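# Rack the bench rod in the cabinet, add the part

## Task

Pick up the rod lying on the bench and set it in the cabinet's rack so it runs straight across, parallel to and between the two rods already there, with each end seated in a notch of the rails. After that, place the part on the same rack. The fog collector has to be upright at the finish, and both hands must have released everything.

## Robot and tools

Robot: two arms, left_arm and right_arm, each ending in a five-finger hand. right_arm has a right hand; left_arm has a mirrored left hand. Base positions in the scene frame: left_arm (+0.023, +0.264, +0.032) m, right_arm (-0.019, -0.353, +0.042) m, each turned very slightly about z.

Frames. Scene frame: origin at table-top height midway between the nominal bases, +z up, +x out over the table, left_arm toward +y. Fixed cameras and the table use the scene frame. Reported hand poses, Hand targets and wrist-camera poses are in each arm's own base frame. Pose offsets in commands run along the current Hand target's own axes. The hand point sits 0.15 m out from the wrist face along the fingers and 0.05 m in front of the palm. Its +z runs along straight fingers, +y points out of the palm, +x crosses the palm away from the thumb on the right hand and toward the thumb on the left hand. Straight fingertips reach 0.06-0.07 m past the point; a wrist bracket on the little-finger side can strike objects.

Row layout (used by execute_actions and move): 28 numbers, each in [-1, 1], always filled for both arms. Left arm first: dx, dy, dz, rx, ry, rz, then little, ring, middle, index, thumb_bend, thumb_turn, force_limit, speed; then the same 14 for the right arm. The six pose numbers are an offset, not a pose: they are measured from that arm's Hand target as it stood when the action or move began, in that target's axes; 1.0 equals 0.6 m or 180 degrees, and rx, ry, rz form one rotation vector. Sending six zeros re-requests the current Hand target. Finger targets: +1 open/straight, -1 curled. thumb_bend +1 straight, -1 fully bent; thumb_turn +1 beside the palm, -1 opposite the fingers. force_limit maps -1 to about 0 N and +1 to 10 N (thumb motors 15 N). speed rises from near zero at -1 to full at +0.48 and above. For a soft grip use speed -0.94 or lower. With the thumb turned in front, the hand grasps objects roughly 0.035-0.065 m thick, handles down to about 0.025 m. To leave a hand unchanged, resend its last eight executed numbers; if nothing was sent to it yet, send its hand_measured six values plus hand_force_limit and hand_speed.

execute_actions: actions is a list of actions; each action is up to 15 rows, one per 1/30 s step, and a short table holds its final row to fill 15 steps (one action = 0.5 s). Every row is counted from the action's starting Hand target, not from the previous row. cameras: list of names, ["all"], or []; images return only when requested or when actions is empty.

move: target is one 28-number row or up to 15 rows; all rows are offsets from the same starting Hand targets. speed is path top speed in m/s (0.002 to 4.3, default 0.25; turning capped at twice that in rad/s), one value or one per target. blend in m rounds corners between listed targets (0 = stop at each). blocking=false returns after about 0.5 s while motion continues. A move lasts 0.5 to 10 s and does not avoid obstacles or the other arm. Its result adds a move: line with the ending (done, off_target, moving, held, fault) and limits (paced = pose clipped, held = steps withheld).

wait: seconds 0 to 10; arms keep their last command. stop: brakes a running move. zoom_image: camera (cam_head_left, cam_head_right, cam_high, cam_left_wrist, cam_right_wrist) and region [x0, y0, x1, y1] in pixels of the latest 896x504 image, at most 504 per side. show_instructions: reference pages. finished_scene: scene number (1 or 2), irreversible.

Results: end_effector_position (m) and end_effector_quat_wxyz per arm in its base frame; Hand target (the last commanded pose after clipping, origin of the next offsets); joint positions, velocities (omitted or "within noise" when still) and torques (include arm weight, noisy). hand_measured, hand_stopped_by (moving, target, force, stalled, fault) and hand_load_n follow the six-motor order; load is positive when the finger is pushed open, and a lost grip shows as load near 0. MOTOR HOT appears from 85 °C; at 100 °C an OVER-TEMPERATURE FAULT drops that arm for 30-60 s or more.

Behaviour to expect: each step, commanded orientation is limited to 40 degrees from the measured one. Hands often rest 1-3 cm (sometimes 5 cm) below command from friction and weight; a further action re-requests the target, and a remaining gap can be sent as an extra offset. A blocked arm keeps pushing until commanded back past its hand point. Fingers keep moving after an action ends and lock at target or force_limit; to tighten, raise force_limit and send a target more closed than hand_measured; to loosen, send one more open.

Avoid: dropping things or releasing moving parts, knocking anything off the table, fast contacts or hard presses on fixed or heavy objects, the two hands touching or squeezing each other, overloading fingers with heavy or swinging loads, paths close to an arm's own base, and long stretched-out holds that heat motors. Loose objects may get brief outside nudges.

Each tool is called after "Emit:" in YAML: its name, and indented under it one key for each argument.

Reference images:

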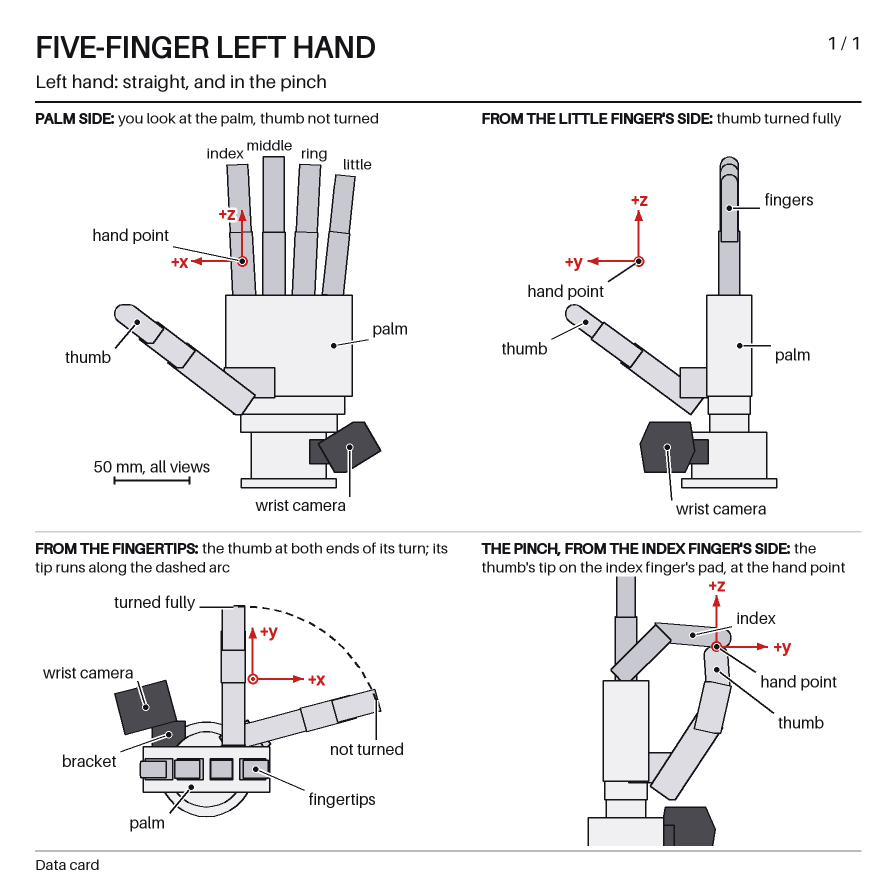

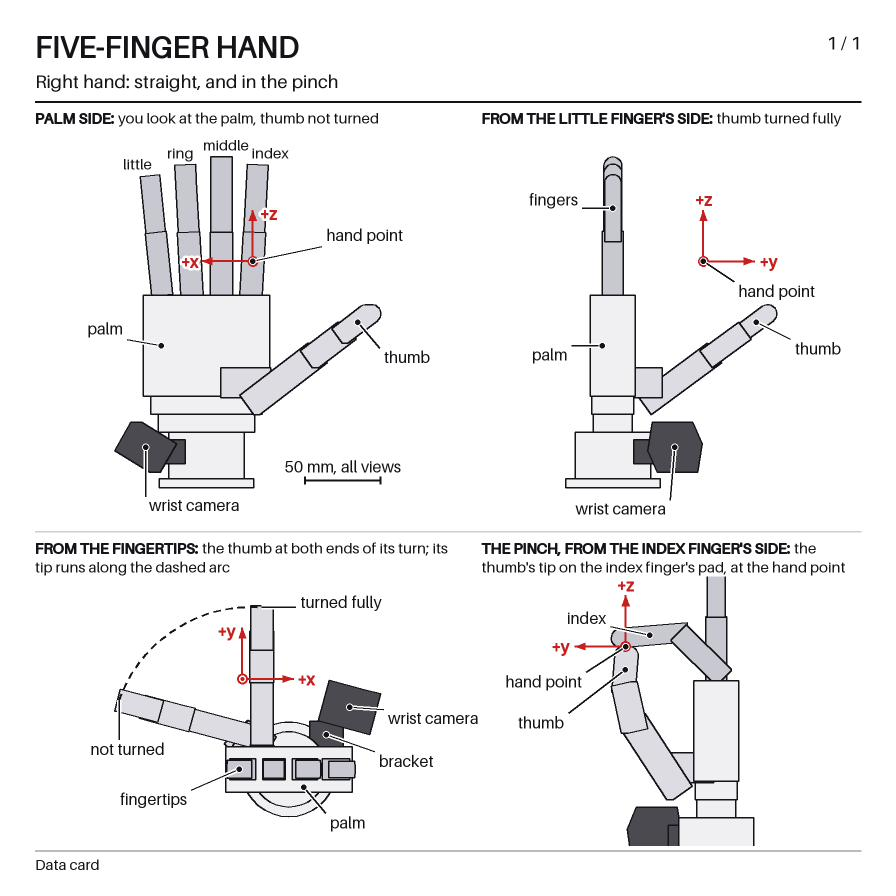

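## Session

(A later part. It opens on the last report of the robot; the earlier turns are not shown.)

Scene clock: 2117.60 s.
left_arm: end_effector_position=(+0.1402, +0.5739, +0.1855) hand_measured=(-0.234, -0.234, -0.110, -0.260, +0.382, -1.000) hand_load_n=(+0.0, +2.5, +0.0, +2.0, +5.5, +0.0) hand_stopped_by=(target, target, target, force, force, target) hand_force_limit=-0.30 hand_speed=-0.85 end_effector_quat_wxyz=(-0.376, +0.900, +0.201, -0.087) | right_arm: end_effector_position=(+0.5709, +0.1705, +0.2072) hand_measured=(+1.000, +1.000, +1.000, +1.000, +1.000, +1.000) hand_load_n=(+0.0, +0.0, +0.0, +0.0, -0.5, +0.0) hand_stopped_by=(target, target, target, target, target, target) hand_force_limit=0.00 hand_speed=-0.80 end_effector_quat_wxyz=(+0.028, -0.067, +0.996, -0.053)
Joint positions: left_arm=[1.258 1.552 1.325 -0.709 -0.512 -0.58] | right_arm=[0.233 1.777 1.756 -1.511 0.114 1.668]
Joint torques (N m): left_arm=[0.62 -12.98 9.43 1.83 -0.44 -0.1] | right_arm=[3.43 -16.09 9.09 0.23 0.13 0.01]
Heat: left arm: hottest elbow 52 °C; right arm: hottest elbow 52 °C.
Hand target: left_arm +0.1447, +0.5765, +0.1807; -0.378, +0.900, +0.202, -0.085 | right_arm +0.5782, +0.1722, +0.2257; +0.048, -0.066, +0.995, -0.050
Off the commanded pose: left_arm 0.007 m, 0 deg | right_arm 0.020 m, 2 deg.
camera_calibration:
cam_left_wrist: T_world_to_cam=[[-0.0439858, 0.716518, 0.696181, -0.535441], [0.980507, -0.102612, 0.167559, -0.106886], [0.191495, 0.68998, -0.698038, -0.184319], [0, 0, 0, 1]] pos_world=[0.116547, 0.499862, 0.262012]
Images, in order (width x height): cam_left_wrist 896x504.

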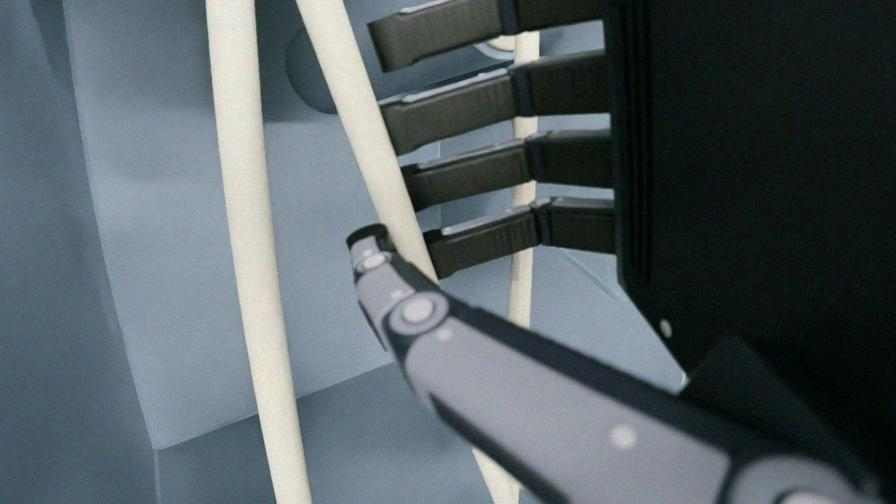

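Emit:
execute_actions:
  actions:
    - [[0,0,0,0,0,0,-0.235,-0.235,-0.25,-0.27,0.1,-1,-0.6,-0.85,0,0,0,0,0,0,1,1,1,1,1,1,0,-0.8]]
    - [[0,0,0,0,0,0,-0.235,-0.235,-0.25,-0.27,0.1,-1,-0.6,-0.85,0,0,0,0,0,0,1,1,1,1,1,1,0,-0.8]]
  cameras: ["cam_left_wrist"]

Scene clock: 2121.57 s.
left_arm: end_effector_position=(+0.1402, +0.5739, +0.1855) hand_measured=(-0.234, -0.234, -0.218, -0.260, +0.382, -1.000) hand_load_n=(+0.0, +2.0, +3.0, +1.0, +6.0, +0.5) hand_stopped_by=(target, target, force, force, force, target) hand_force_limit=-0.60 hand_speed=-0.85 end_effector_quat_wxyz=(-0.376, +0.900, +0.201, -0.087) | right_arm: end_effector_position=(+0.5709, +0.1705, +0.2072) hand_measured=(+1.000, +1.000, +1.000, +1.000, +1.000, +1.000) hand_load_n=(+0.0, +0.0, +0.0, +0.0, +0.0, +0.0) hand_stopped_by=(target, target, target, target, target, target) hand_force_limit=0.00 hand_speed=-0.80 end_effector_quat_wxyz=(+0.028, -0.067, +0.996, -0.053)
Joint positions: left_arm=[1.258 1.552 1.325 -0.709 -0.512 -0.58] | right_arm=[0.233 1.777 1.756 -1.511 0.114 1.668]
Joint torques (N m): left_arm=[0.62 -12.86 9.57 1.84 -0.45 -0.08] | right_arm=[3.25 -16.26 9.24 0.39 0.12 0]
Heat: left arm: hottest elbow 52 °C; right arm: hottest elbow 52 °C.
Hand target: left_arm +0.1447, +0.5765, +0.1807; -0.378, +0.900, +0.202, -0.085 | right_arm +0.5782, +0.1722, +0.2257; +0.048, -0.066, +0.995, -0.050
Off the commanded pose: left_arm 0.007 m, 0 deg | right_arm 0.020 m, 2 deg.
camera_calibration:
cam_left_wrist: T_world_to_cam=[[-0.0439858, 0.716518, 0.696181, -0.535441], [0.980507, -0.102612, 0.167559, -0.106886], [0.191495, 0.68998, -0.698038, -0.184319], [0, 0, 0, 1]] pos_world=[0.116547, 0.499862, 0.262012]
Images, in order (width x height): cam_left_wrist 896x504.

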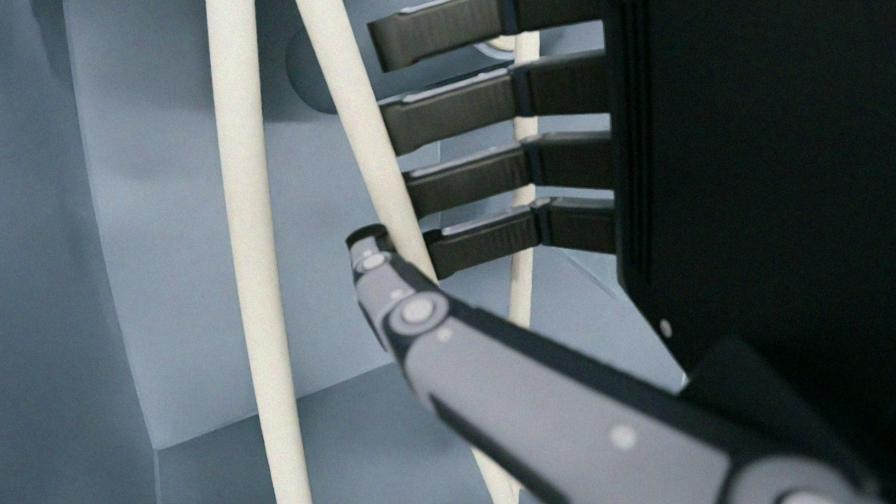

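Emit:
move:
  target: [0.0098,-0.0822,-0.0655,0,0,0,-0.235,-0.235,-0.25,-0.27,0.1,-1,-0.6,-0.85,0,0,0,0,0,0,1,1,1,1,1,1,0,-0.8]
  speed: 0.03
  cameras: ["cam_left_wrist","cam_head_left","cam_head_right"]

Emit:
zoom_image:
  camera: "cam_head_left"
  region: [30, 190, 170, 450]

Emit:
zoom_image:
  camera: "cam_head_right"
  region: [80, 190, 220, 420]

Scene clock: 2131.87 s.
left_arm: end_effector_position=(+0.1411, +0.5719, +0.2194) hand_measured=(-0.234, -0.234, -0.218, -0.260, +0.384, -1.000) hand_load_n=(+0.0, +2.5, +1.5, +0.0, +5.0, +1.0) hand_stopped_by=(target, target, force, force, force, target) hand_force_limit=-0.60 hand_speed=-0.85 end_effector_quat_wxyz=(-0.362, +0.907, +0.196, -0.094) | right_arm: end_effector_position=(+0.5709, +0.1705, +0.2072) hand_measured=(+1.000, +1.000, +1.000, +1.000, +1.000, +1.000) hand_load_n=(+0.0, +0.0, +0.0, +0.0, +0.0, +0.0) hand_stopped_by=(target, target, target, target, target, target) hand_force_limit=0.00 hand_speed=-0.80 end_effector_quat_wxyz=(+0.028, -0.067, +0.996, -0.053)
Joint positions: left_arm=[1.255 1.552 1.428 -0.848 -0.511 -0.58] | right_arm=[0.233 1.777 1.756 -1.511 0.114 1.668]
Joint torques (N m): left_arm=[0.97 -13.8 13.93 0.76 -0.45 -0.1] | right_arm=[3.49 -16.03 9.07 0.31 0.18 0]
Heat: left arm: hottest elbow 52 °C; right arm: hottest elbow 52 °C.
Hand target: left_arm +0.1473, +0.5848, +0.2435; -0.378, +0.900, +0.202, -0.085 | right_arm +0.5782, +0.1722, +0.2257; +0.048, -0.066, +0.995, -0.050
Off the commanded pose: left_arm 0.028 m, 2 deg | right_arm 0.020 m, 2 deg.
move: off_target (left_arm, right_arm)
camera_calibration:
cam_left_wrist: T_world_to_cam=[[-0.0343804, 0.740117, 0.671599, -0.56696], [0.981975, -0.099954, 0.160421, -0.113773], [0.185859, 0.665009, -0.723339, -0.138792], [0, 0, 0, 1]] pos_world=[0.118025, 0.500542, 0.298628]
Images, in order (width x height): cam_head_left 896x504, cam_head_right 896x504, cam_left_wrist 896x504.

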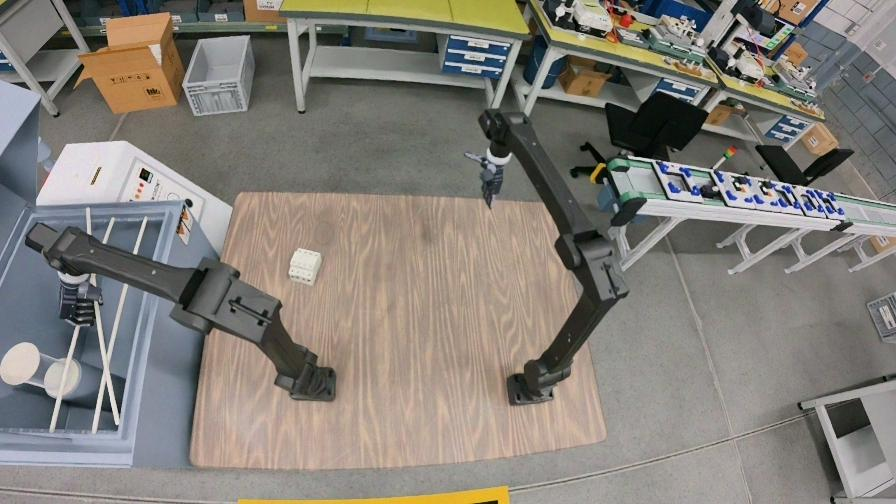

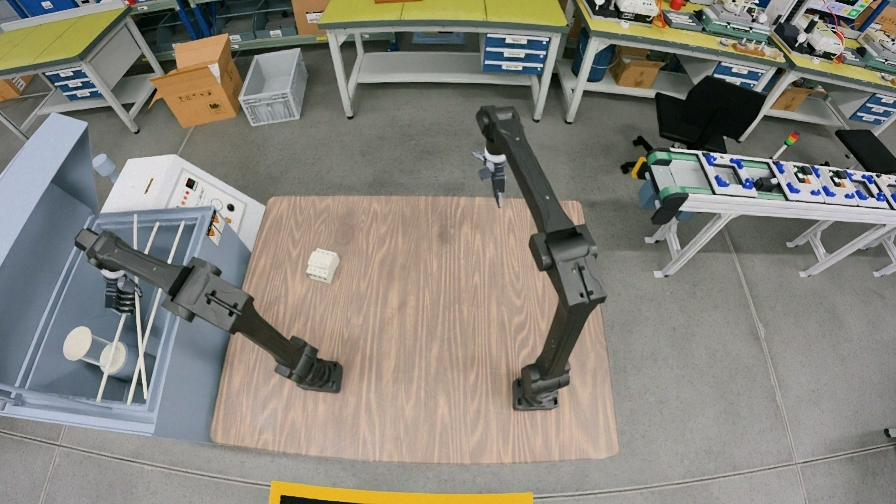

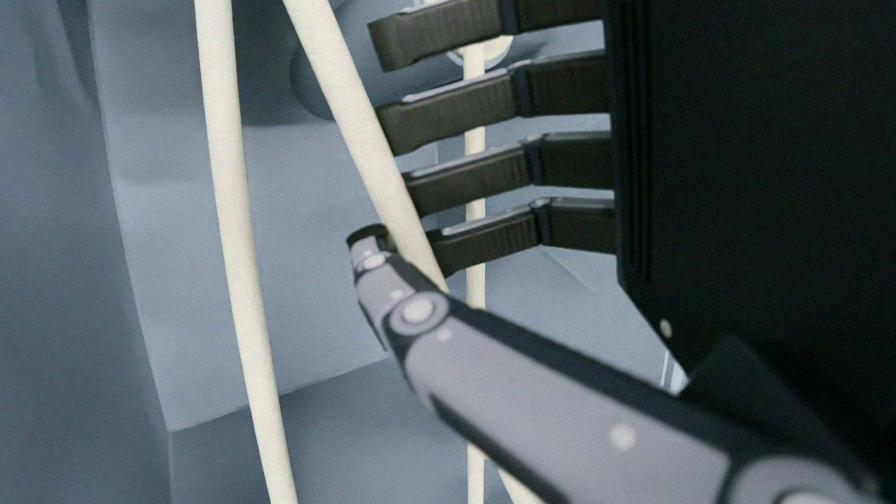

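Scaled by 1.938 from the camera's 896x504 image, which has a finer 1280x720 frame.

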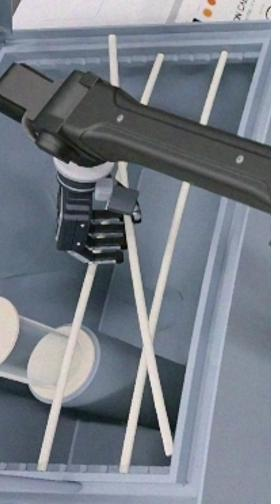

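Scaled by 2.191 from the camera's 896x504 image, which has a finer 1280x720 frame.

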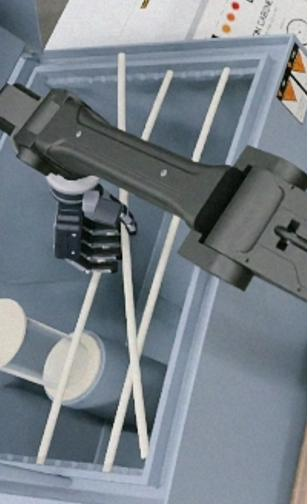

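Emit:
move:
  target: [0,-0.0238,-0.0234,0,0,0,-0.235,-0.235,-0.25,-0.27,0.1,-1,-0.6,-0.85,0,0,0,0,0,0,1,1,1,1,1,1,0,-0.8]
  speed: 0.03
  cameras: ["cam_left_wrist","cam_head_left","cam_head_right"]

Emit:
zoom_image:
  camera: "cam_head_left"
  region: [30, 190, 170, 450]

Emit:
zoom_image:
  camera: "cam_head_right"
  region: [80, 190, 220, 420]

Scene clock: 2155.20 s.
left_arm: end_effector_position=(+0.1412, +0.5724, +0.2368) hand_measured=(-0.234, -0.234, -0.220, -0.260, +0.382, -1.000) hand_load_n=(+0.0, +1.5, +1.5, +0.0, +3.5, +1.0) hand_stopped_by=(target, target, force, force, force, target) hand_force_limit=-0.60 hand_speed=-0.85 end_effector_quat_wxyz=(-0.360, +0.907, +0.195, -0.095) | right_arm: end_effector_position=(+0.5709, +0.1705, +0.2072) hand_measured=(+1.000, +1.000, +1.000, +1.000, +1.000, +1.000) hand_load_n=(+0.0, +0.0, +0.0, +0.0, +0.0, +0.0) hand_stopped_by=(target, target, target, target, target, target) hand_force_limit=0.00 hand_speed=-0.80 end_effector_quat_wxyz=(+0.028, -0.067, +0.996, -0.053)
Joint positions: left_arm=[1.255 1.552 1.475 -0.901 -0.511 -0.58] | right_arm=[0.233 1.777 1.756 -1.511 0.114 1.668]
Joint torques (N m): left_arm=[0.62 -13.74 14.05 0.69 -0.46 -0.09] | right_arm=[3.08 -15.44 9.28 0.18 0.15 0.04]
Heat: left arm: hottest elbow 58 °C; right arm: hottest elbow 52 °C.
Hand target: left_arm +0.1472, +0.5848, +0.2634; -0.378, +0.900, +0.202, -0.085 | right_arm +0.5782, +0.1722, +0.2257; +0.048, -0.066, +0.995, -0.050
Off the commanded pose: left_arm 0.030 m, 3 deg | right_arm 0.020 m, 2 deg.
move: off_target (left_arm, right_arm)
camera_calibration:
cam_left_wrist: T_world_to_cam=[[-0.033314, 0.743542, 0.667859, -0.580266], [0.982238, -0.0991044, 0.159331, -0.116953], [0.184657, 0.661304, -0.727034, -0.123335], [0, 0, 0, 1]] pos_world=[0.118319, 0.501424, 0.316501]
Images, in order (width x height): cam_head_left 896x504, cam_head_right 896x504, cam_left_wrist 896x504.

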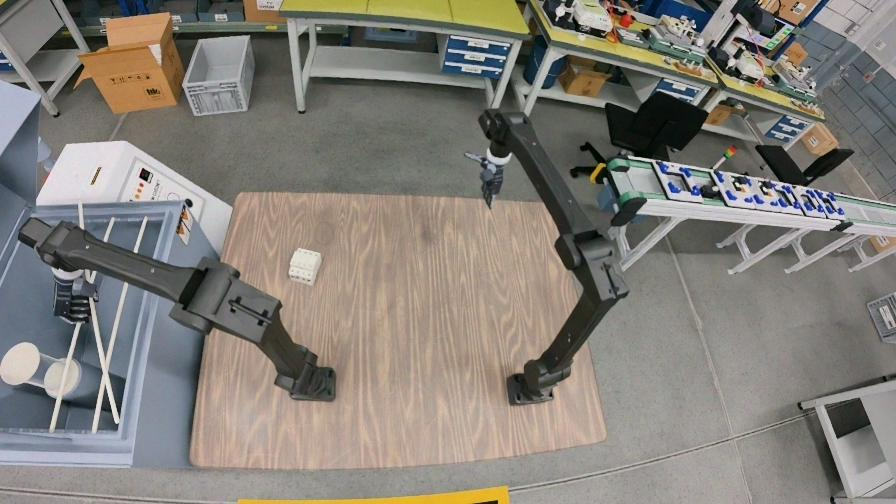

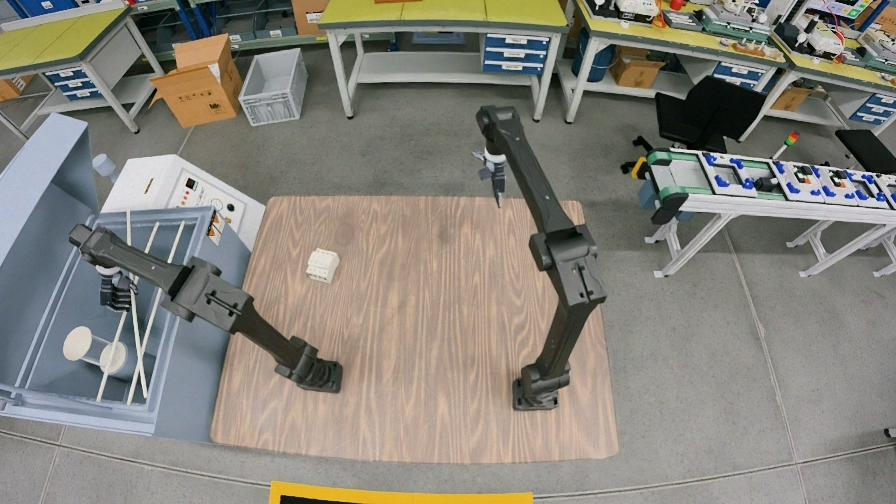

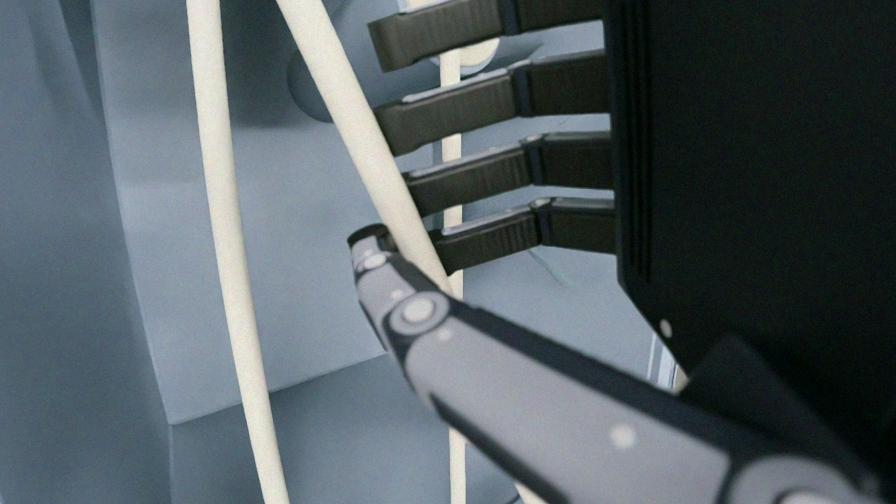

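Scaled by 1.938 from the camera's 896x504 image, which has a finer 1280x720 frame.

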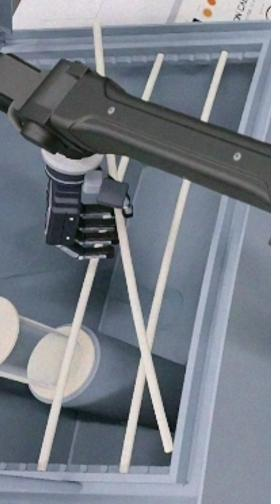

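Scaled by 2.191 from the camera's 896x504 image, which has a finer 1280x720 frame.

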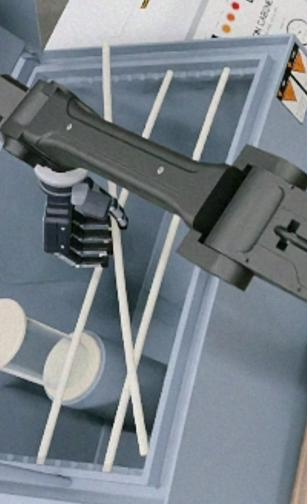

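Emit:
move:
  target: [-0.0088,0.1044,0.0888,0,0,0,-0.235,-0.235,-0.25,-0.27,0.1,-1,-0.6,-0.85,0,0,0,0,0,0,1,1,1,1,1,1,0,-0.8]
  speed: 0.04
  cameras: ["cam_left_wrist","cam_head_left"]

Emit:
zoom_image:
  camera: "cam_head_left"
  region: [30, 190, 170, 450]

Scene clock: 2177.83 s.
left_arm: end_effector_position=(+0.1416, +0.5735, +0.1860) hand_measured=(-0.234, -0.234, -0.220, -0.260, +0.382, -1.000) hand_load_n=(+0.0, +2.5, +2.0, +0.5, +5.0, +0.0) hand_stopped_by=(target, target, force, force, force, target) hand_force_limit=-0.60 hand_speed=-0.85 end_effector_quat_wxyz=(-0.376, +0.901, +0.199, -0.086) | right_arm: end_effector_position=(+0.5709, +0.1705, +0.2072) hand_measured=(+1.000, +1.000, +1.000, +1.000, +1.000, +1.000) hand_load_n=(+0.0, +0.0, +0.0, +0.0, +0.0, +0.0) hand_stopped_by=(target, target, target, target, target, target) hand_force_limit=0.00 hand_speed=-0.80 end_effector_quat_wxyz=(+0.028, -0.067, +0.996, -0.053)
Joint positions: left_arm=[1.255 1.552 1.327 -0.712 -0.511 -0.58] | right_arm=[0.233 1.777 1.756 -1.511 0.114 1.668]
Joint torques (N m): left_arm=[0.38 -12.63 9.52 1.88 -0.49 -0.09] | right_arm=[3.84 -16.56 9.1 0.42 0.15 0.05]
Heat: left arm: hottest elbow 58 °C; right arm: hottest elbow 52 °C.
Hand target: left_arm +0.1450, +0.5773, +0.1817; -0.378, +0.900, +0.202, -0.084 | right_arm +0.5782, +0.1722, +0.2257; +0.048, -0.066, +0.995, -0.050
Off the commanded pose: left_arm 0.007 m, 0 deg | right_arm 0.020 m, 2 deg.
move: off_target (right_arm)
camera_calibration:
cam_left_wrist: T_world_to_cam=[[-0.0418027, 0.717598, 0.695202, -0.536263], [0.980208, -0.105305, 0.167638, -0.106855], [0.193505, 0.68845, -0.698994, -0.183148], [0, 0, 0, 1]] pos_world=[0.117763, 0.499657, 0.262704]
Images, in order (width x height): cam_head_left 896x504, cam_left_wrist 896x504.

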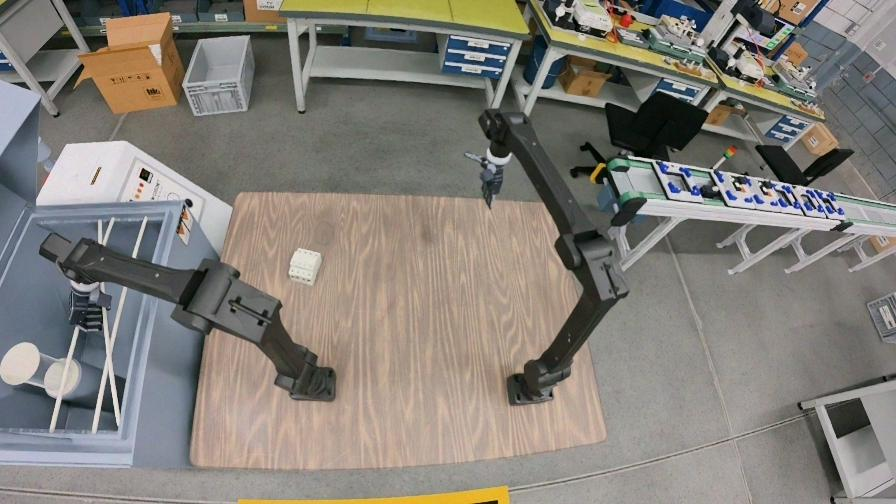

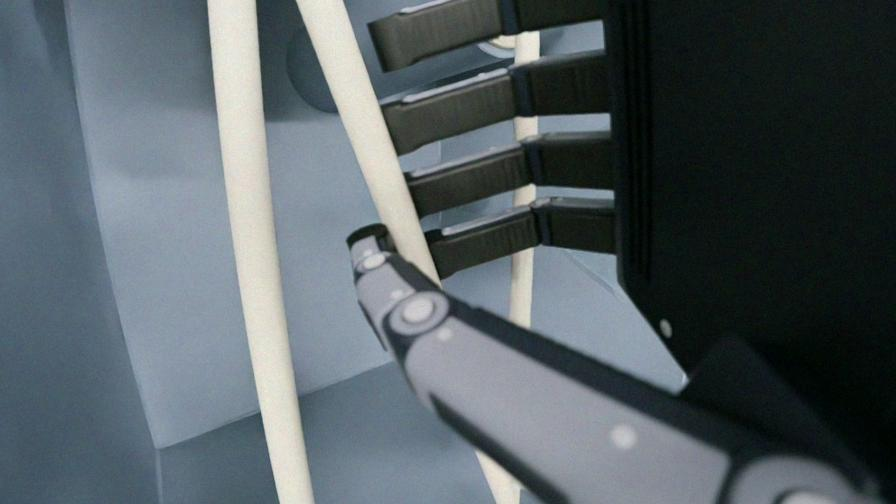

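Scaled by 1.938 from the camera's 896x504 image, which has a finer 1280x720 frame.

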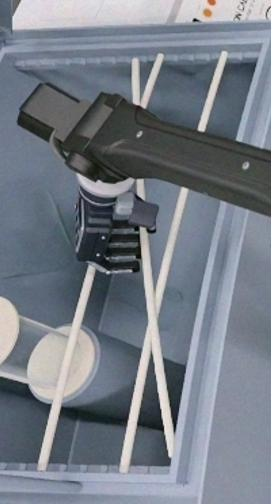

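Emit:
move:
  target: [0.0029,-0.0042,0.0043,0,0.0477,0.0468,-0.235,-0.235,-0.25,-0.27,0.1,-1,-0.6,-0.85,0,0,0,0,0,0,1,1,1,1,1,1,0,-0.8]
  speed: 0.06
  cameras: ["cam_left_wrist","cam_head_left"]

Emit:
zoom_image:
  camera: "cam_head_left"
  region: [30, 190, 170, 450]

Scene clock: 2189.43 s.
left_arm: end_effector_position=(+0.1480, +0.5784, +0.1772) hand_measured=(-0.234, -0.234, -0.220, -0.260, +0.382, -1.000) hand_load_n=(+0.0, +0.0, +0.0, +0.0, +0.0, +0.0) hand_stopped_by=(target, target, force, force, force, target) hand_force_limit=-0.60 hand_speed=-0.85 end_effector_quat_wxyz=(-0.377, +0.919, +0.107, -0.047) | right_arm: end_effector_position=(+0.5709, +0.1705, +0.2072) hand_measured=(+1.000, +1.000, +1.000, +1.000, +1.000, +1.000) hand_load_n=(+0.0, +0.0, +0.5, +0.0, +0.0, +0.0) hand_stopped_by=(target, target, target, target, target, target) hand_force_limit=0.00 hand_speed=-0.80 end_effector_quat_wxyz=(+0.028, -0.067, +0.996, -0.053)
Joint positions: left_arm=[1.287 1.552 1.297 -0.607 -0.359 -0.382] | right_arm=[0.233 1.777 1.756 -1.511 0.114 1.668]
Joint torques (N m): left_arm=[1.61 -14.04 9.54 2.02 -0.04 0.07] | right_arm=[2.9 -16.44 9.32 0.23 0.17 0.01]
Heat: left arm: hottest elbow 58 °C; right arm: hottest elbow 52 °C.
Hand target: left_arm +0.1449, +0.5813, +0.1815; -0.385, +0.916, +0.107, -0.044 | right_arm +0.5782, +0.1722, +0.2257; +0.048, -0.066, +0.995, -0.050
Off the commanded pose: left_arm 0.006 m, 1 deg | right_arm 0.020 m, 2 deg.
move: off_target (right_arm)
camera_calibration:
cam_left_wrist: T_world_to_cam=[[0.10185, 0.718739, 0.687779, -0.553978], [0.938107, -0.299455, 0.174015, 0.0063902], [0.331031, 0.627487, -0.704754, -0.178006], [0, 0, 0, 1]] pos_world=[0.109354, 0.511777, 0.254452]
Images, in order (width x height): cam_head_left 896x504, cam_left_wrist 896x504.

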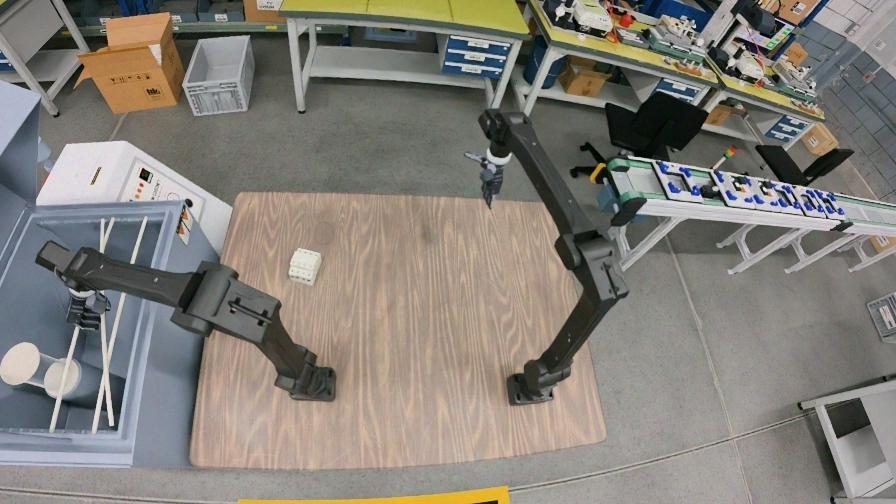

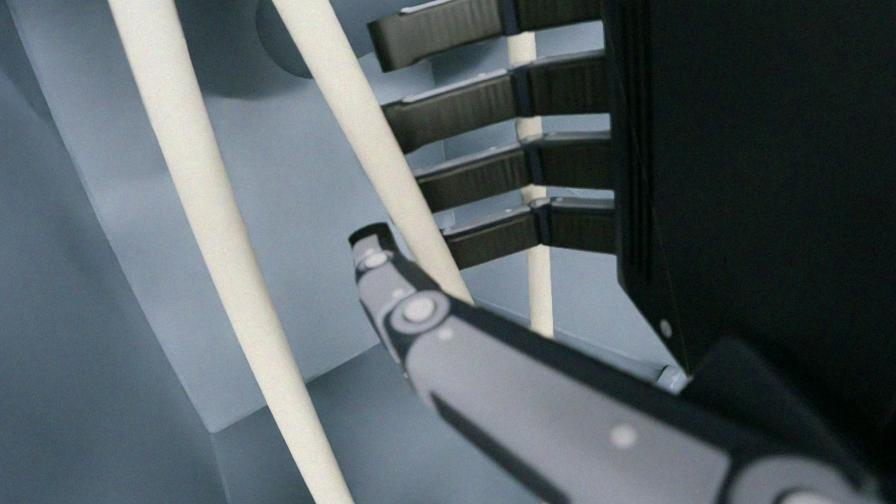

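Scaled by 1.938 from the camera's 896x504 image, which has a finer 1280x720 frame.

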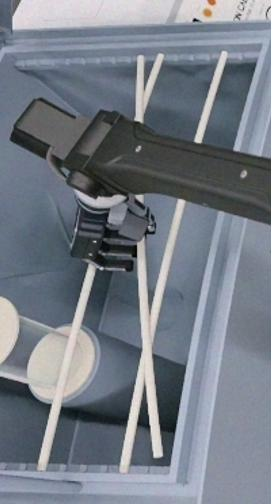

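Emit:
execute_actions:
  actions:
    - [[0,0,0,0,0,0,-0.2,-0.2,-0.08,-0.2,0.5,-1,-0.5,-0.6,0,0,0,0,0,0,1,1,1,1,1,1,0,-0.8]]
  cameras: ["cam_left_wrist"]

Scene clock: 2216.30 s.
left_arm: end_effector_position=(+0.1479, +0.5784, +0.1772) hand_measured=(-0.200, -0.200, -0.080, -0.200, +0.500, -1.000) hand_load_n=(+0.0, +0.0, +0.0, +0.0, +0.0, +0.0) hand_stopped_by=(target, target, target, target, target, target) hand_force_limit=-0.50 hand_speed=-0.60 end_effector_quat_wxyz=(-0.377, +0.919, +0.107, -0.047) | right_arm: end_effector_position=(+0.5709, +0.1705, +0.2072) hand_measured=(+1.000, +1.000, +1.000, +1.000, +1.000, +1.000) hand_load_n=(+0.0, +0.0, +0.0, +0.0, +0.0, +0.0) hand_stopped_by=(target, target, target, target, target, target) hand_force_limit=0.00 hand_speed=-0.80 end_effector_quat_wxyz=(+0.028, -0.067, +0.996, -0.053)
Joint positions: left_arm=[1.287 1.552 1.297 -0.607 -0.359 -0.381] | right_arm=[0.233 1.777 1.756 -1.511 0.114 1.668]
Joint torques (N m): left_arm=[1.85 -14.21 9.51 2.11 0 0.08] | right_arm=[2.84 -15.91 9.17 0.23 0.17 0.05]
Heat: left arm: hottest elbow 54 °C; right arm: hottest elbow 52 °C.
Hand target: left_arm +0.1449, +0.5813, +0.1815; -0.385, +0.916, +0.107, -0.045 | right_arm +0.5782, +0.1722, +0.2257; +0.048, -0.066, +0.995, -0.050
Off the commanded pose: left_arm 0.006 m, 1 deg | right_arm 0.020 m, 2 deg.
camera_calibration:
cam_left_wrist: T_world_to_cam=[[0.102572, 0.718765, 0.687645, -0.554035], [0.938024, -0.299953, 0.173608, 0.00675653], [0.331045, 0.62722, -0.704985, -0.177813], [0, 0, 0, 1]] pos_world=[0.109355, 0.511775, 0.254451]
Images, in order (width x height): cam_left_wrist 896x504.

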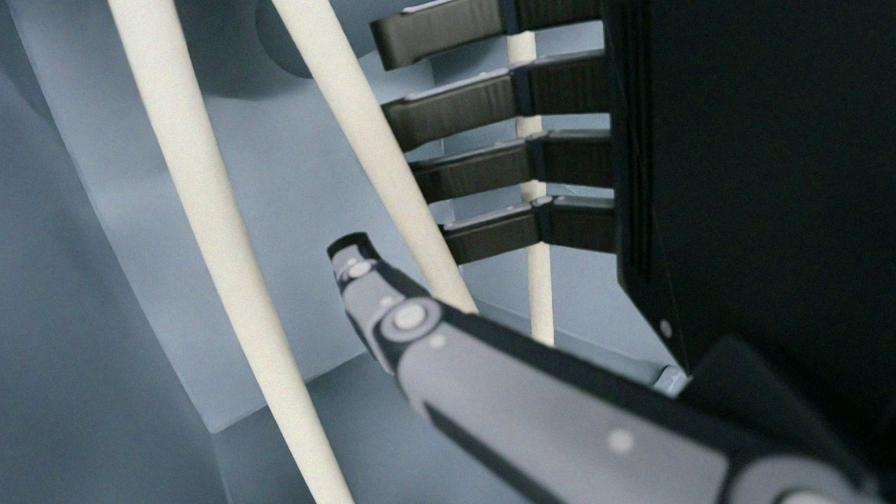

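Emit:
move:
  target: [0.0127,-0.0465,-0.0280,0,-0.0358,-0.0351,-0.2,-0.2,-0.08,-0.2,0.5,-1,-0.5,-0.6,0,0,0,0,0,0,1,1,1,1,1,1,0,-0.8]
  speed: 0.05
  cameras: ["cam_left_wrist","cam_head_left"]

Emit:
zoom_image:
  camera: "cam_head_left"
  region: [30, 190, 170, 450]

Emit:
zoom_image:
  camera: "cam_left_wrist"
  region: [250, 0, 600, 350]

Scene clock: 2225.63 s.
left_arm: end_effector_position=(+0.1430, +0.5768, +0.1985) hand_measured=(-0.200, -0.200, -0.080, -0.200, +0.500, -1.000) hand_load_n=(+0.0, +0.0, +0.0, +0.0, +0.0, +0.0) hand_stopped_by=(target, target, target, target, target, target) hand_force_limit=-0.50 hand_speed=-0.60 end_effector_quat_wxyz=(-0.370, +0.909, +0.174, -0.081) | right_arm: end_effector_position=(+0.5709, +0.1705, +0.2072) hand_measured=(+1.000, +1.000, +1.000, +1.000, +1.000, +1.000) hand_load_n=(+0.0, +0.0, +0.0, +0.0, +0.0, +0.0) hand_stopped_by=(target, target, target, target, target, target) hand_force_limit=0.00 hand_speed=-0.80 end_effector_quat_wxyz=(+0.028, -0.067, +0.996, -0.053)
Joint positions: left_arm=[1.264 1.556 1.369 -0.744 -0.475 -0.525] | right_arm=[0.233 1.777 1.756 -1.511 0.114 1.668]
Joint torques (N m): left_arm=[0.38 -12.75 13.49 0.91 -0.45 -0.11] | right_arm=[2.96 -17.32 9.13 0.14 0.16 0.06]
Heat: left arm: hottest elbow 54 °C; right arm: hottest elbow 52 °C.
Hand target: left_arm +0.1506, +0.5904, +0.2130; -0.380, +0.905, +0.178, -0.075 | right_arm +0.5782, +0.1722, +0.2257; +0.048, -0.066, +0.995, -0.050
Off the commanded pose: left_arm 0.021 m, 2 deg | right_arm 0.020 m, 2 deg.
move: off_target (left_arm, right_arm)
camera_calibration:
cam_left_wrist: T_world_to_cam=[[-0.000466383, 0.731561, 0.681776, -0.55853], [0.97446, -0.152768, 0.16459, -0.0811515], [0.224562, 0.66444, -0.712805, -0.164766], [0, 0, 0, 1]] pos_world=[0.115818, 0.505678, 0.276703]
Images, in order (width x height): cam_head_left 896x504, cam_left_wrist 896x504.

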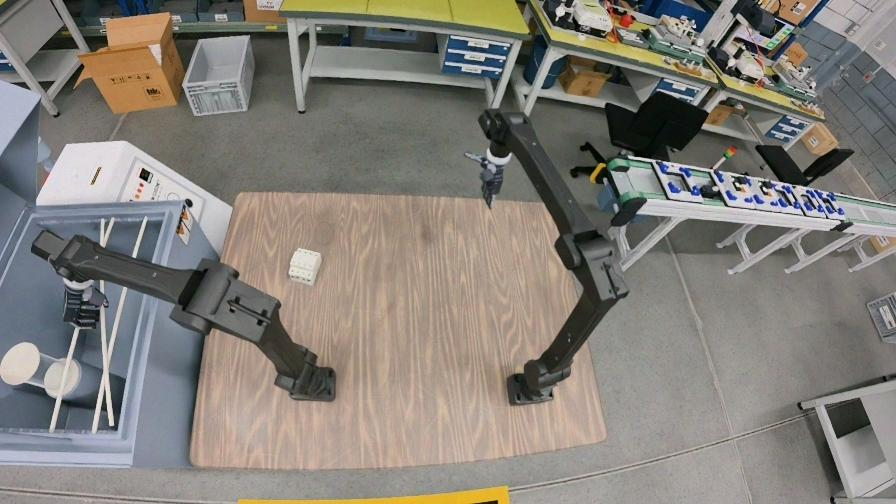

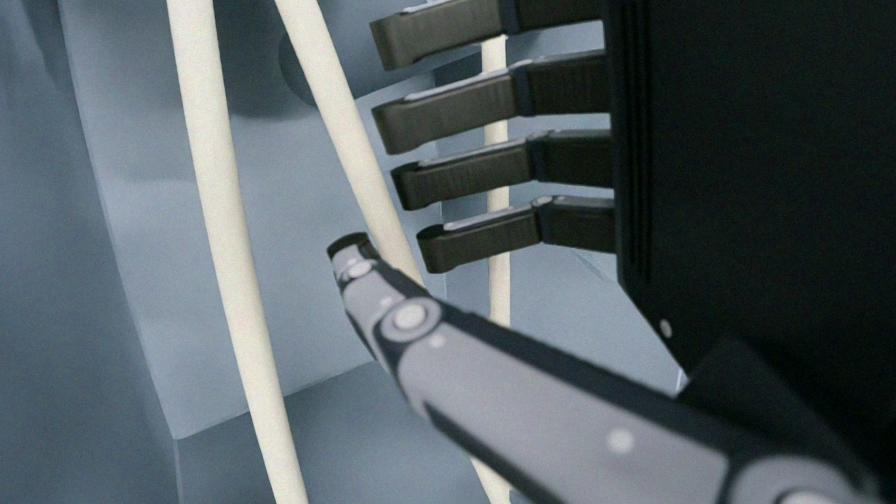

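Scaled by 1.938 from the camera's 896x504 image, which has a finer 1280x720 frame.

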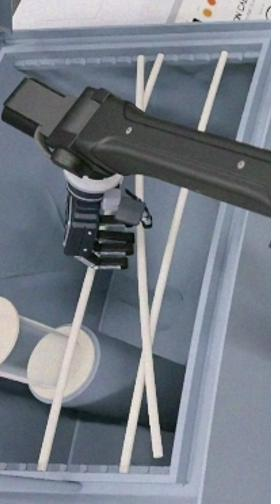

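Scaled by 1.440 from the camera's 896x504 image, which has a finer 1280x720 frame.

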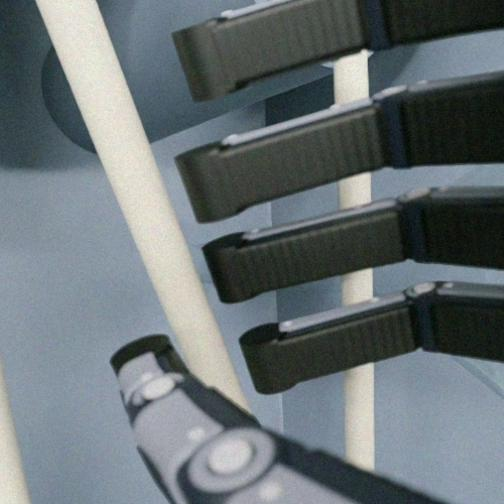

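Emit:
move:
  target: [-0.0078,0.0465,0.0253,0,0,0,-0.2,-0.2,-0.08,-0.2,0.5,-1,-0.5,-0.6,0,0,0,0,0,0,1,1,1,1,1,1,0,-0.8]
  speed: 0.03
  cameras: ["cam_left_wrist","cam_head_left"]

Emit:
zoom_image:
  camera: "cam_left_wrist"
  region: [250, 0, 600, 350]

Scene clock: 2233.73 s.
left_arm: end_effector_position=(+0.1448, +0.5778, +0.1870) hand_measured=(-0.200, -0.200, -0.080, -0.200, +0.500, -1.000) hand_load_n=(+0.0, +0.0, +0.0, +0.0, +0.0, +0.0) hand_stopped_by=(target, target, target, target, target, target) hand_force_limit=-0.50 hand_speed=-0.60 end_effector_quat_wxyz=(-0.378, +0.906, +0.177, -0.077) | right_arm: end_effector_position=(+0.5709, +0.1705, +0.2072) hand_measured=(+1.000, +1.000, +1.000, +1.000, +1.000, +1.000) hand_load_n=(+0.0, +0.0, +0.0, +0.0, -0.5, +0.0) hand_stopped_by=(target, target, target, target, target, target) hand_force_limit=0.00 hand_speed=-0.80 end_effector_quat_wxyz=(+0.028, -0.067, +0.996, -0.053)
Joint positions: left_arm=[1.261 1.556 1.332 -0.689 -0.478 -0.529] | right_arm=[0.233 1.777 1.756 -1.511 0.114 1.668]
Joint torques (N m): left_arm=[0.85 -13.04 9.42 1.94 -0.45 -0.11] | right_arm=[4.25 -16.44 9.44 0.06 0.15 -0.02]
Heat: left arm: hottest elbow 54 °C; right arm: hottest elbow 52 °C.
Hand target: left_arm +0.1497, +0.5805, +0.1825; -0.380, +0.905, +0.178, -0.075 | right_arm +0.5782, +0.1722, +0.2257; +0.048, -0.066, +0.995, -0.050
Off the commanded pose: left_arm 0.007 m, 0 deg | right_arm 0.020 m, 2 deg.
move: off_target (right_arm)
camera_calibration:
cam_left_wrist: T_world_to_cam=[[-0.00564839, 0.719056, 0.694929, -0.545889], [0.973717, -0.154279, 0.16755, -0.0803845], [0.227691, 0.677611, -0.699285, -0.184646], [0, 0, 0, 1]] pos_world=[0.117231, 0.505241, 0.263702]
Images, in order (width x height): cam_head_left 896x504, cam_left_wrist 896x504.

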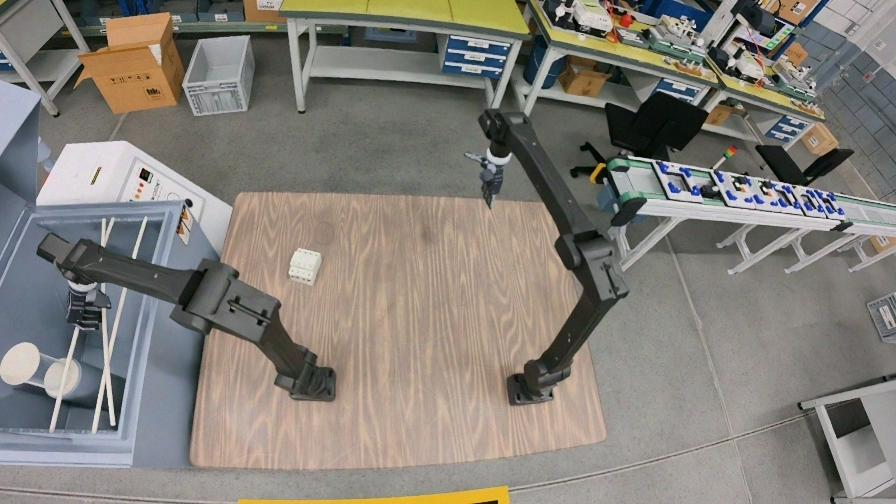

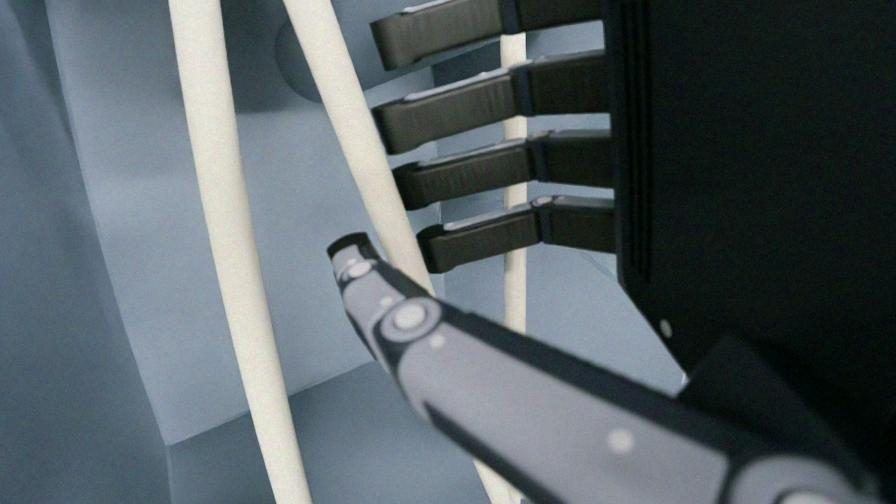

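Scaled by 1.440 from the camera's 896x504 image, which has a finer 1280x720 frame.

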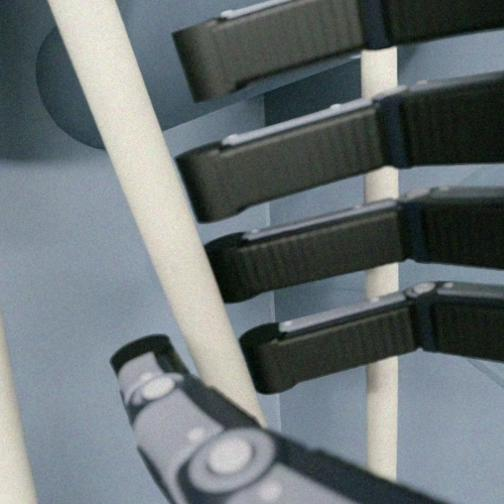

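Emit:
zoom_image:
  camera: "cam_head_left"
  region: [60, 280, 130, 340]

Scaled by 7.200 from the camera's 896x504 image, which has a finer 1280x720 frame.

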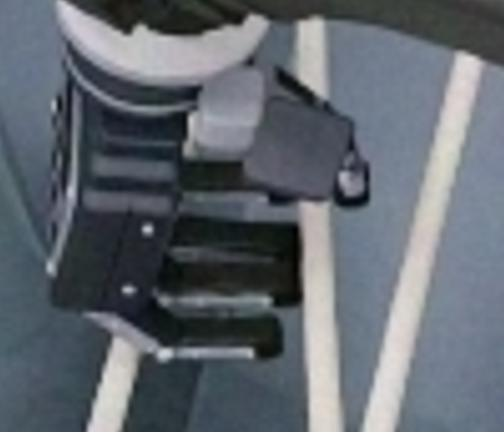

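Emit:
execute_actions:
  actions:
    - [[0,0,0,0,0,0,-0.235,-0.235,-0.11,-0.235,0.36,-1,-0.5,-0.85,0,0,0,0,0,0,1,1,1,1,1,1,0,-0.8]]
    - [[0,0,0,0,0,0,-0.235,-0.235,-0.11,-0.235,0.36,-1,-0.5,-0.85,0,0,0,0,0,0,1,1,1,1,1,1,0,-0.8]]
    - [[0,0,0,0,0,0,-0.235,-0.235,-0.11,-0.27,0.36,-1,-0.6,-0.85,0,0,0,0,0,0,1,1,1,1,1,1,0,-0.8]]
  cameras: ["cam_left_wrist"]

Scene clock: 2246.57 s.
left_arm: end_effector_position=(+0.1450, +0.5777, +0.1871) hand_measured=(-0.234, -0.234, -0.110, -0.234, +0.368, -1.000) hand_load_n=(+0.0, +1.0, +0.0, +2.5, +4.0, +1.0) hand_stopped_by=(target, target, target, force, force, target) hand_force_limit=-0.60 hand_speed=-0.85 end_effector_quat_wxyz=(-0.378, +0.906, +0.177, -0.077) | right_arm: end_effector_position=(+0.5709, +0.1705, +0.2072) hand_measured=(+1.000, +1.000, +1.000, +1.000, +1.000, +1.000) hand_load_n=(+0.0, -0.5, +0.0, +0.0, +0.0, +0.0) hand_stopped_by=(target, target, target, target, target, target) hand_force_limit=0.00 hand_speed=-0.80 end_effector_quat_wxyz=(+0.028, -0.067, +0.996, -0.053)
Joint positions: left_arm=[1.261 1.556 1.332 -0.689 -0.478 -0.53] | right_arm=[0.233 1.777 1.756 -1.511 0.114 1.668]
Joint torques (N m): left_arm=[0.26 -13.39 9.33 1.87 -0.45 -0.06] | right_arm=[2.61 -16.26 9.32 0.34 0.18 -0.04]
Heat: left arm: hottest elbow 54 °C; right arm: hottest elbow 52 °C.
Hand target: left_arm +0.1497, +0.5805, +0.1825; -0.380, +0.905, +0.178, -0.075 | right_arm +0.5782, +0.1722, +0.2257; +0.048, -0.066, +0.995, -0.050
Off the commanded pose: left_arm 0.007 m, 0 deg | right_arm 0.020 m, 2 deg.
camera_calibration:
cam_left_wrist: T_world_to_cam=[[-0.00600767, 0.71886, 0.695129, -0.545729], [0.97374, -0.153999, 0.167673, -0.08077], [0.227583, 0.677882, -0.699058, -0.184807], [0, 0, 0, 1]] pos_world=[0.117429, 0.505142, 0.263704]
Images, in order (width x height): cam_left_wrist 896x504.

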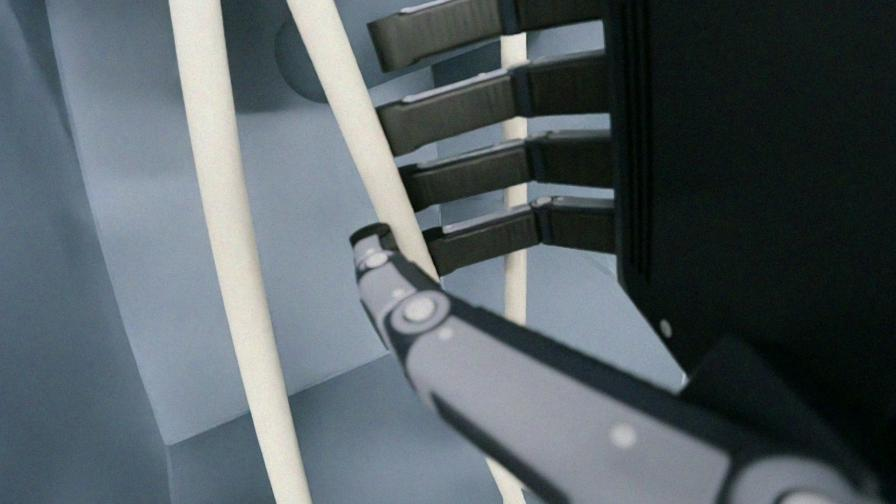

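Emit:
execute_actions:
  actions:
    - [[0,0,0,0,0,0,-0.235,-0.235,-0.11,-0.27,0.1,-1,-0.15,-0.85,0,0,0,0,0,0,1,1,1,1,1,1,0,-0.8]]
    - [[0,0,0,0,0,0,-0.235,-0.235,-0.25,-0.27,0.1,-1,-0.5,-0.85,0,0,0,0,0,0,1,1,1,1,1,1,0,-0.8]]
    - [[0,0,0,0,0,0,-0.235,-0.235,-0.25,-0.27,0.1,-1,-0.5,-0.85,0,0,0,0,0,0,1,1,1,1,1,1,0,-0.8]]
  cameras: []

Scene clock: 2251.97 s.
left_arm: end_effector_position=(+0.1449, +0.5776, +0.1869) hand_measured=(-0.234, -0.234, -0.204, -0.234, +0.360, -1.000) hand_load_n=(+0.0, +0.5, +4.5, +2.5, +7.5, +1.0) hand_stopped_by=(target, target, force, force, force, target) hand_force_limit=-0.50 hand_speed=-0.85 end_effector_quat_wxyz=(-0.378, +0.906, +0.177, -0.077) | right_arm: end_effector_position=(+0.5709, +0.1705, +0.2072) hand_measured=(+1.000, +1.000, +1.000, +1.000, +1.000, +1.000) hand_load_n=(+0.0, +0.0, +0.0, +0.0, +0.0, +0.0) hand_stopped_by=(target, target, target, target, target, target) hand_force_limit=0.00 hand_speed=-0.80 end_effector_quat_wxyz=(+0.028, -0.067, +0.996, -0.053)
Joint positions: left_arm=[1.261 1.556 1.331 -0.689 -0.478 -0.531] | right_arm=[0.233 1.777 1.756 -1.511 0.114 1.668]
Joint torques (N m): left_arm=[0.44 -12.98 9.43 2 -0.42 -0.11] | right_arm=[2.78 -16.09 9.29 0.27 0.15 0.02]
Heat: left arm: hottest elbow 54 °C; right arm: hottest elbow 52 °C.
Hand target: left_arm +0.1497, +0.5805, +0.1825; -0.380, +0.905, +0.178, -0.075 | right_arm +0.5782, +0.1722, +0.2257; +0.048, -0.066, +0.995, -0.050
Off the commanded pose: left_arm 0.007 m, 0 deg | right_arm 0.020 m, 2 deg.
No camera images: "cameras" was empty.


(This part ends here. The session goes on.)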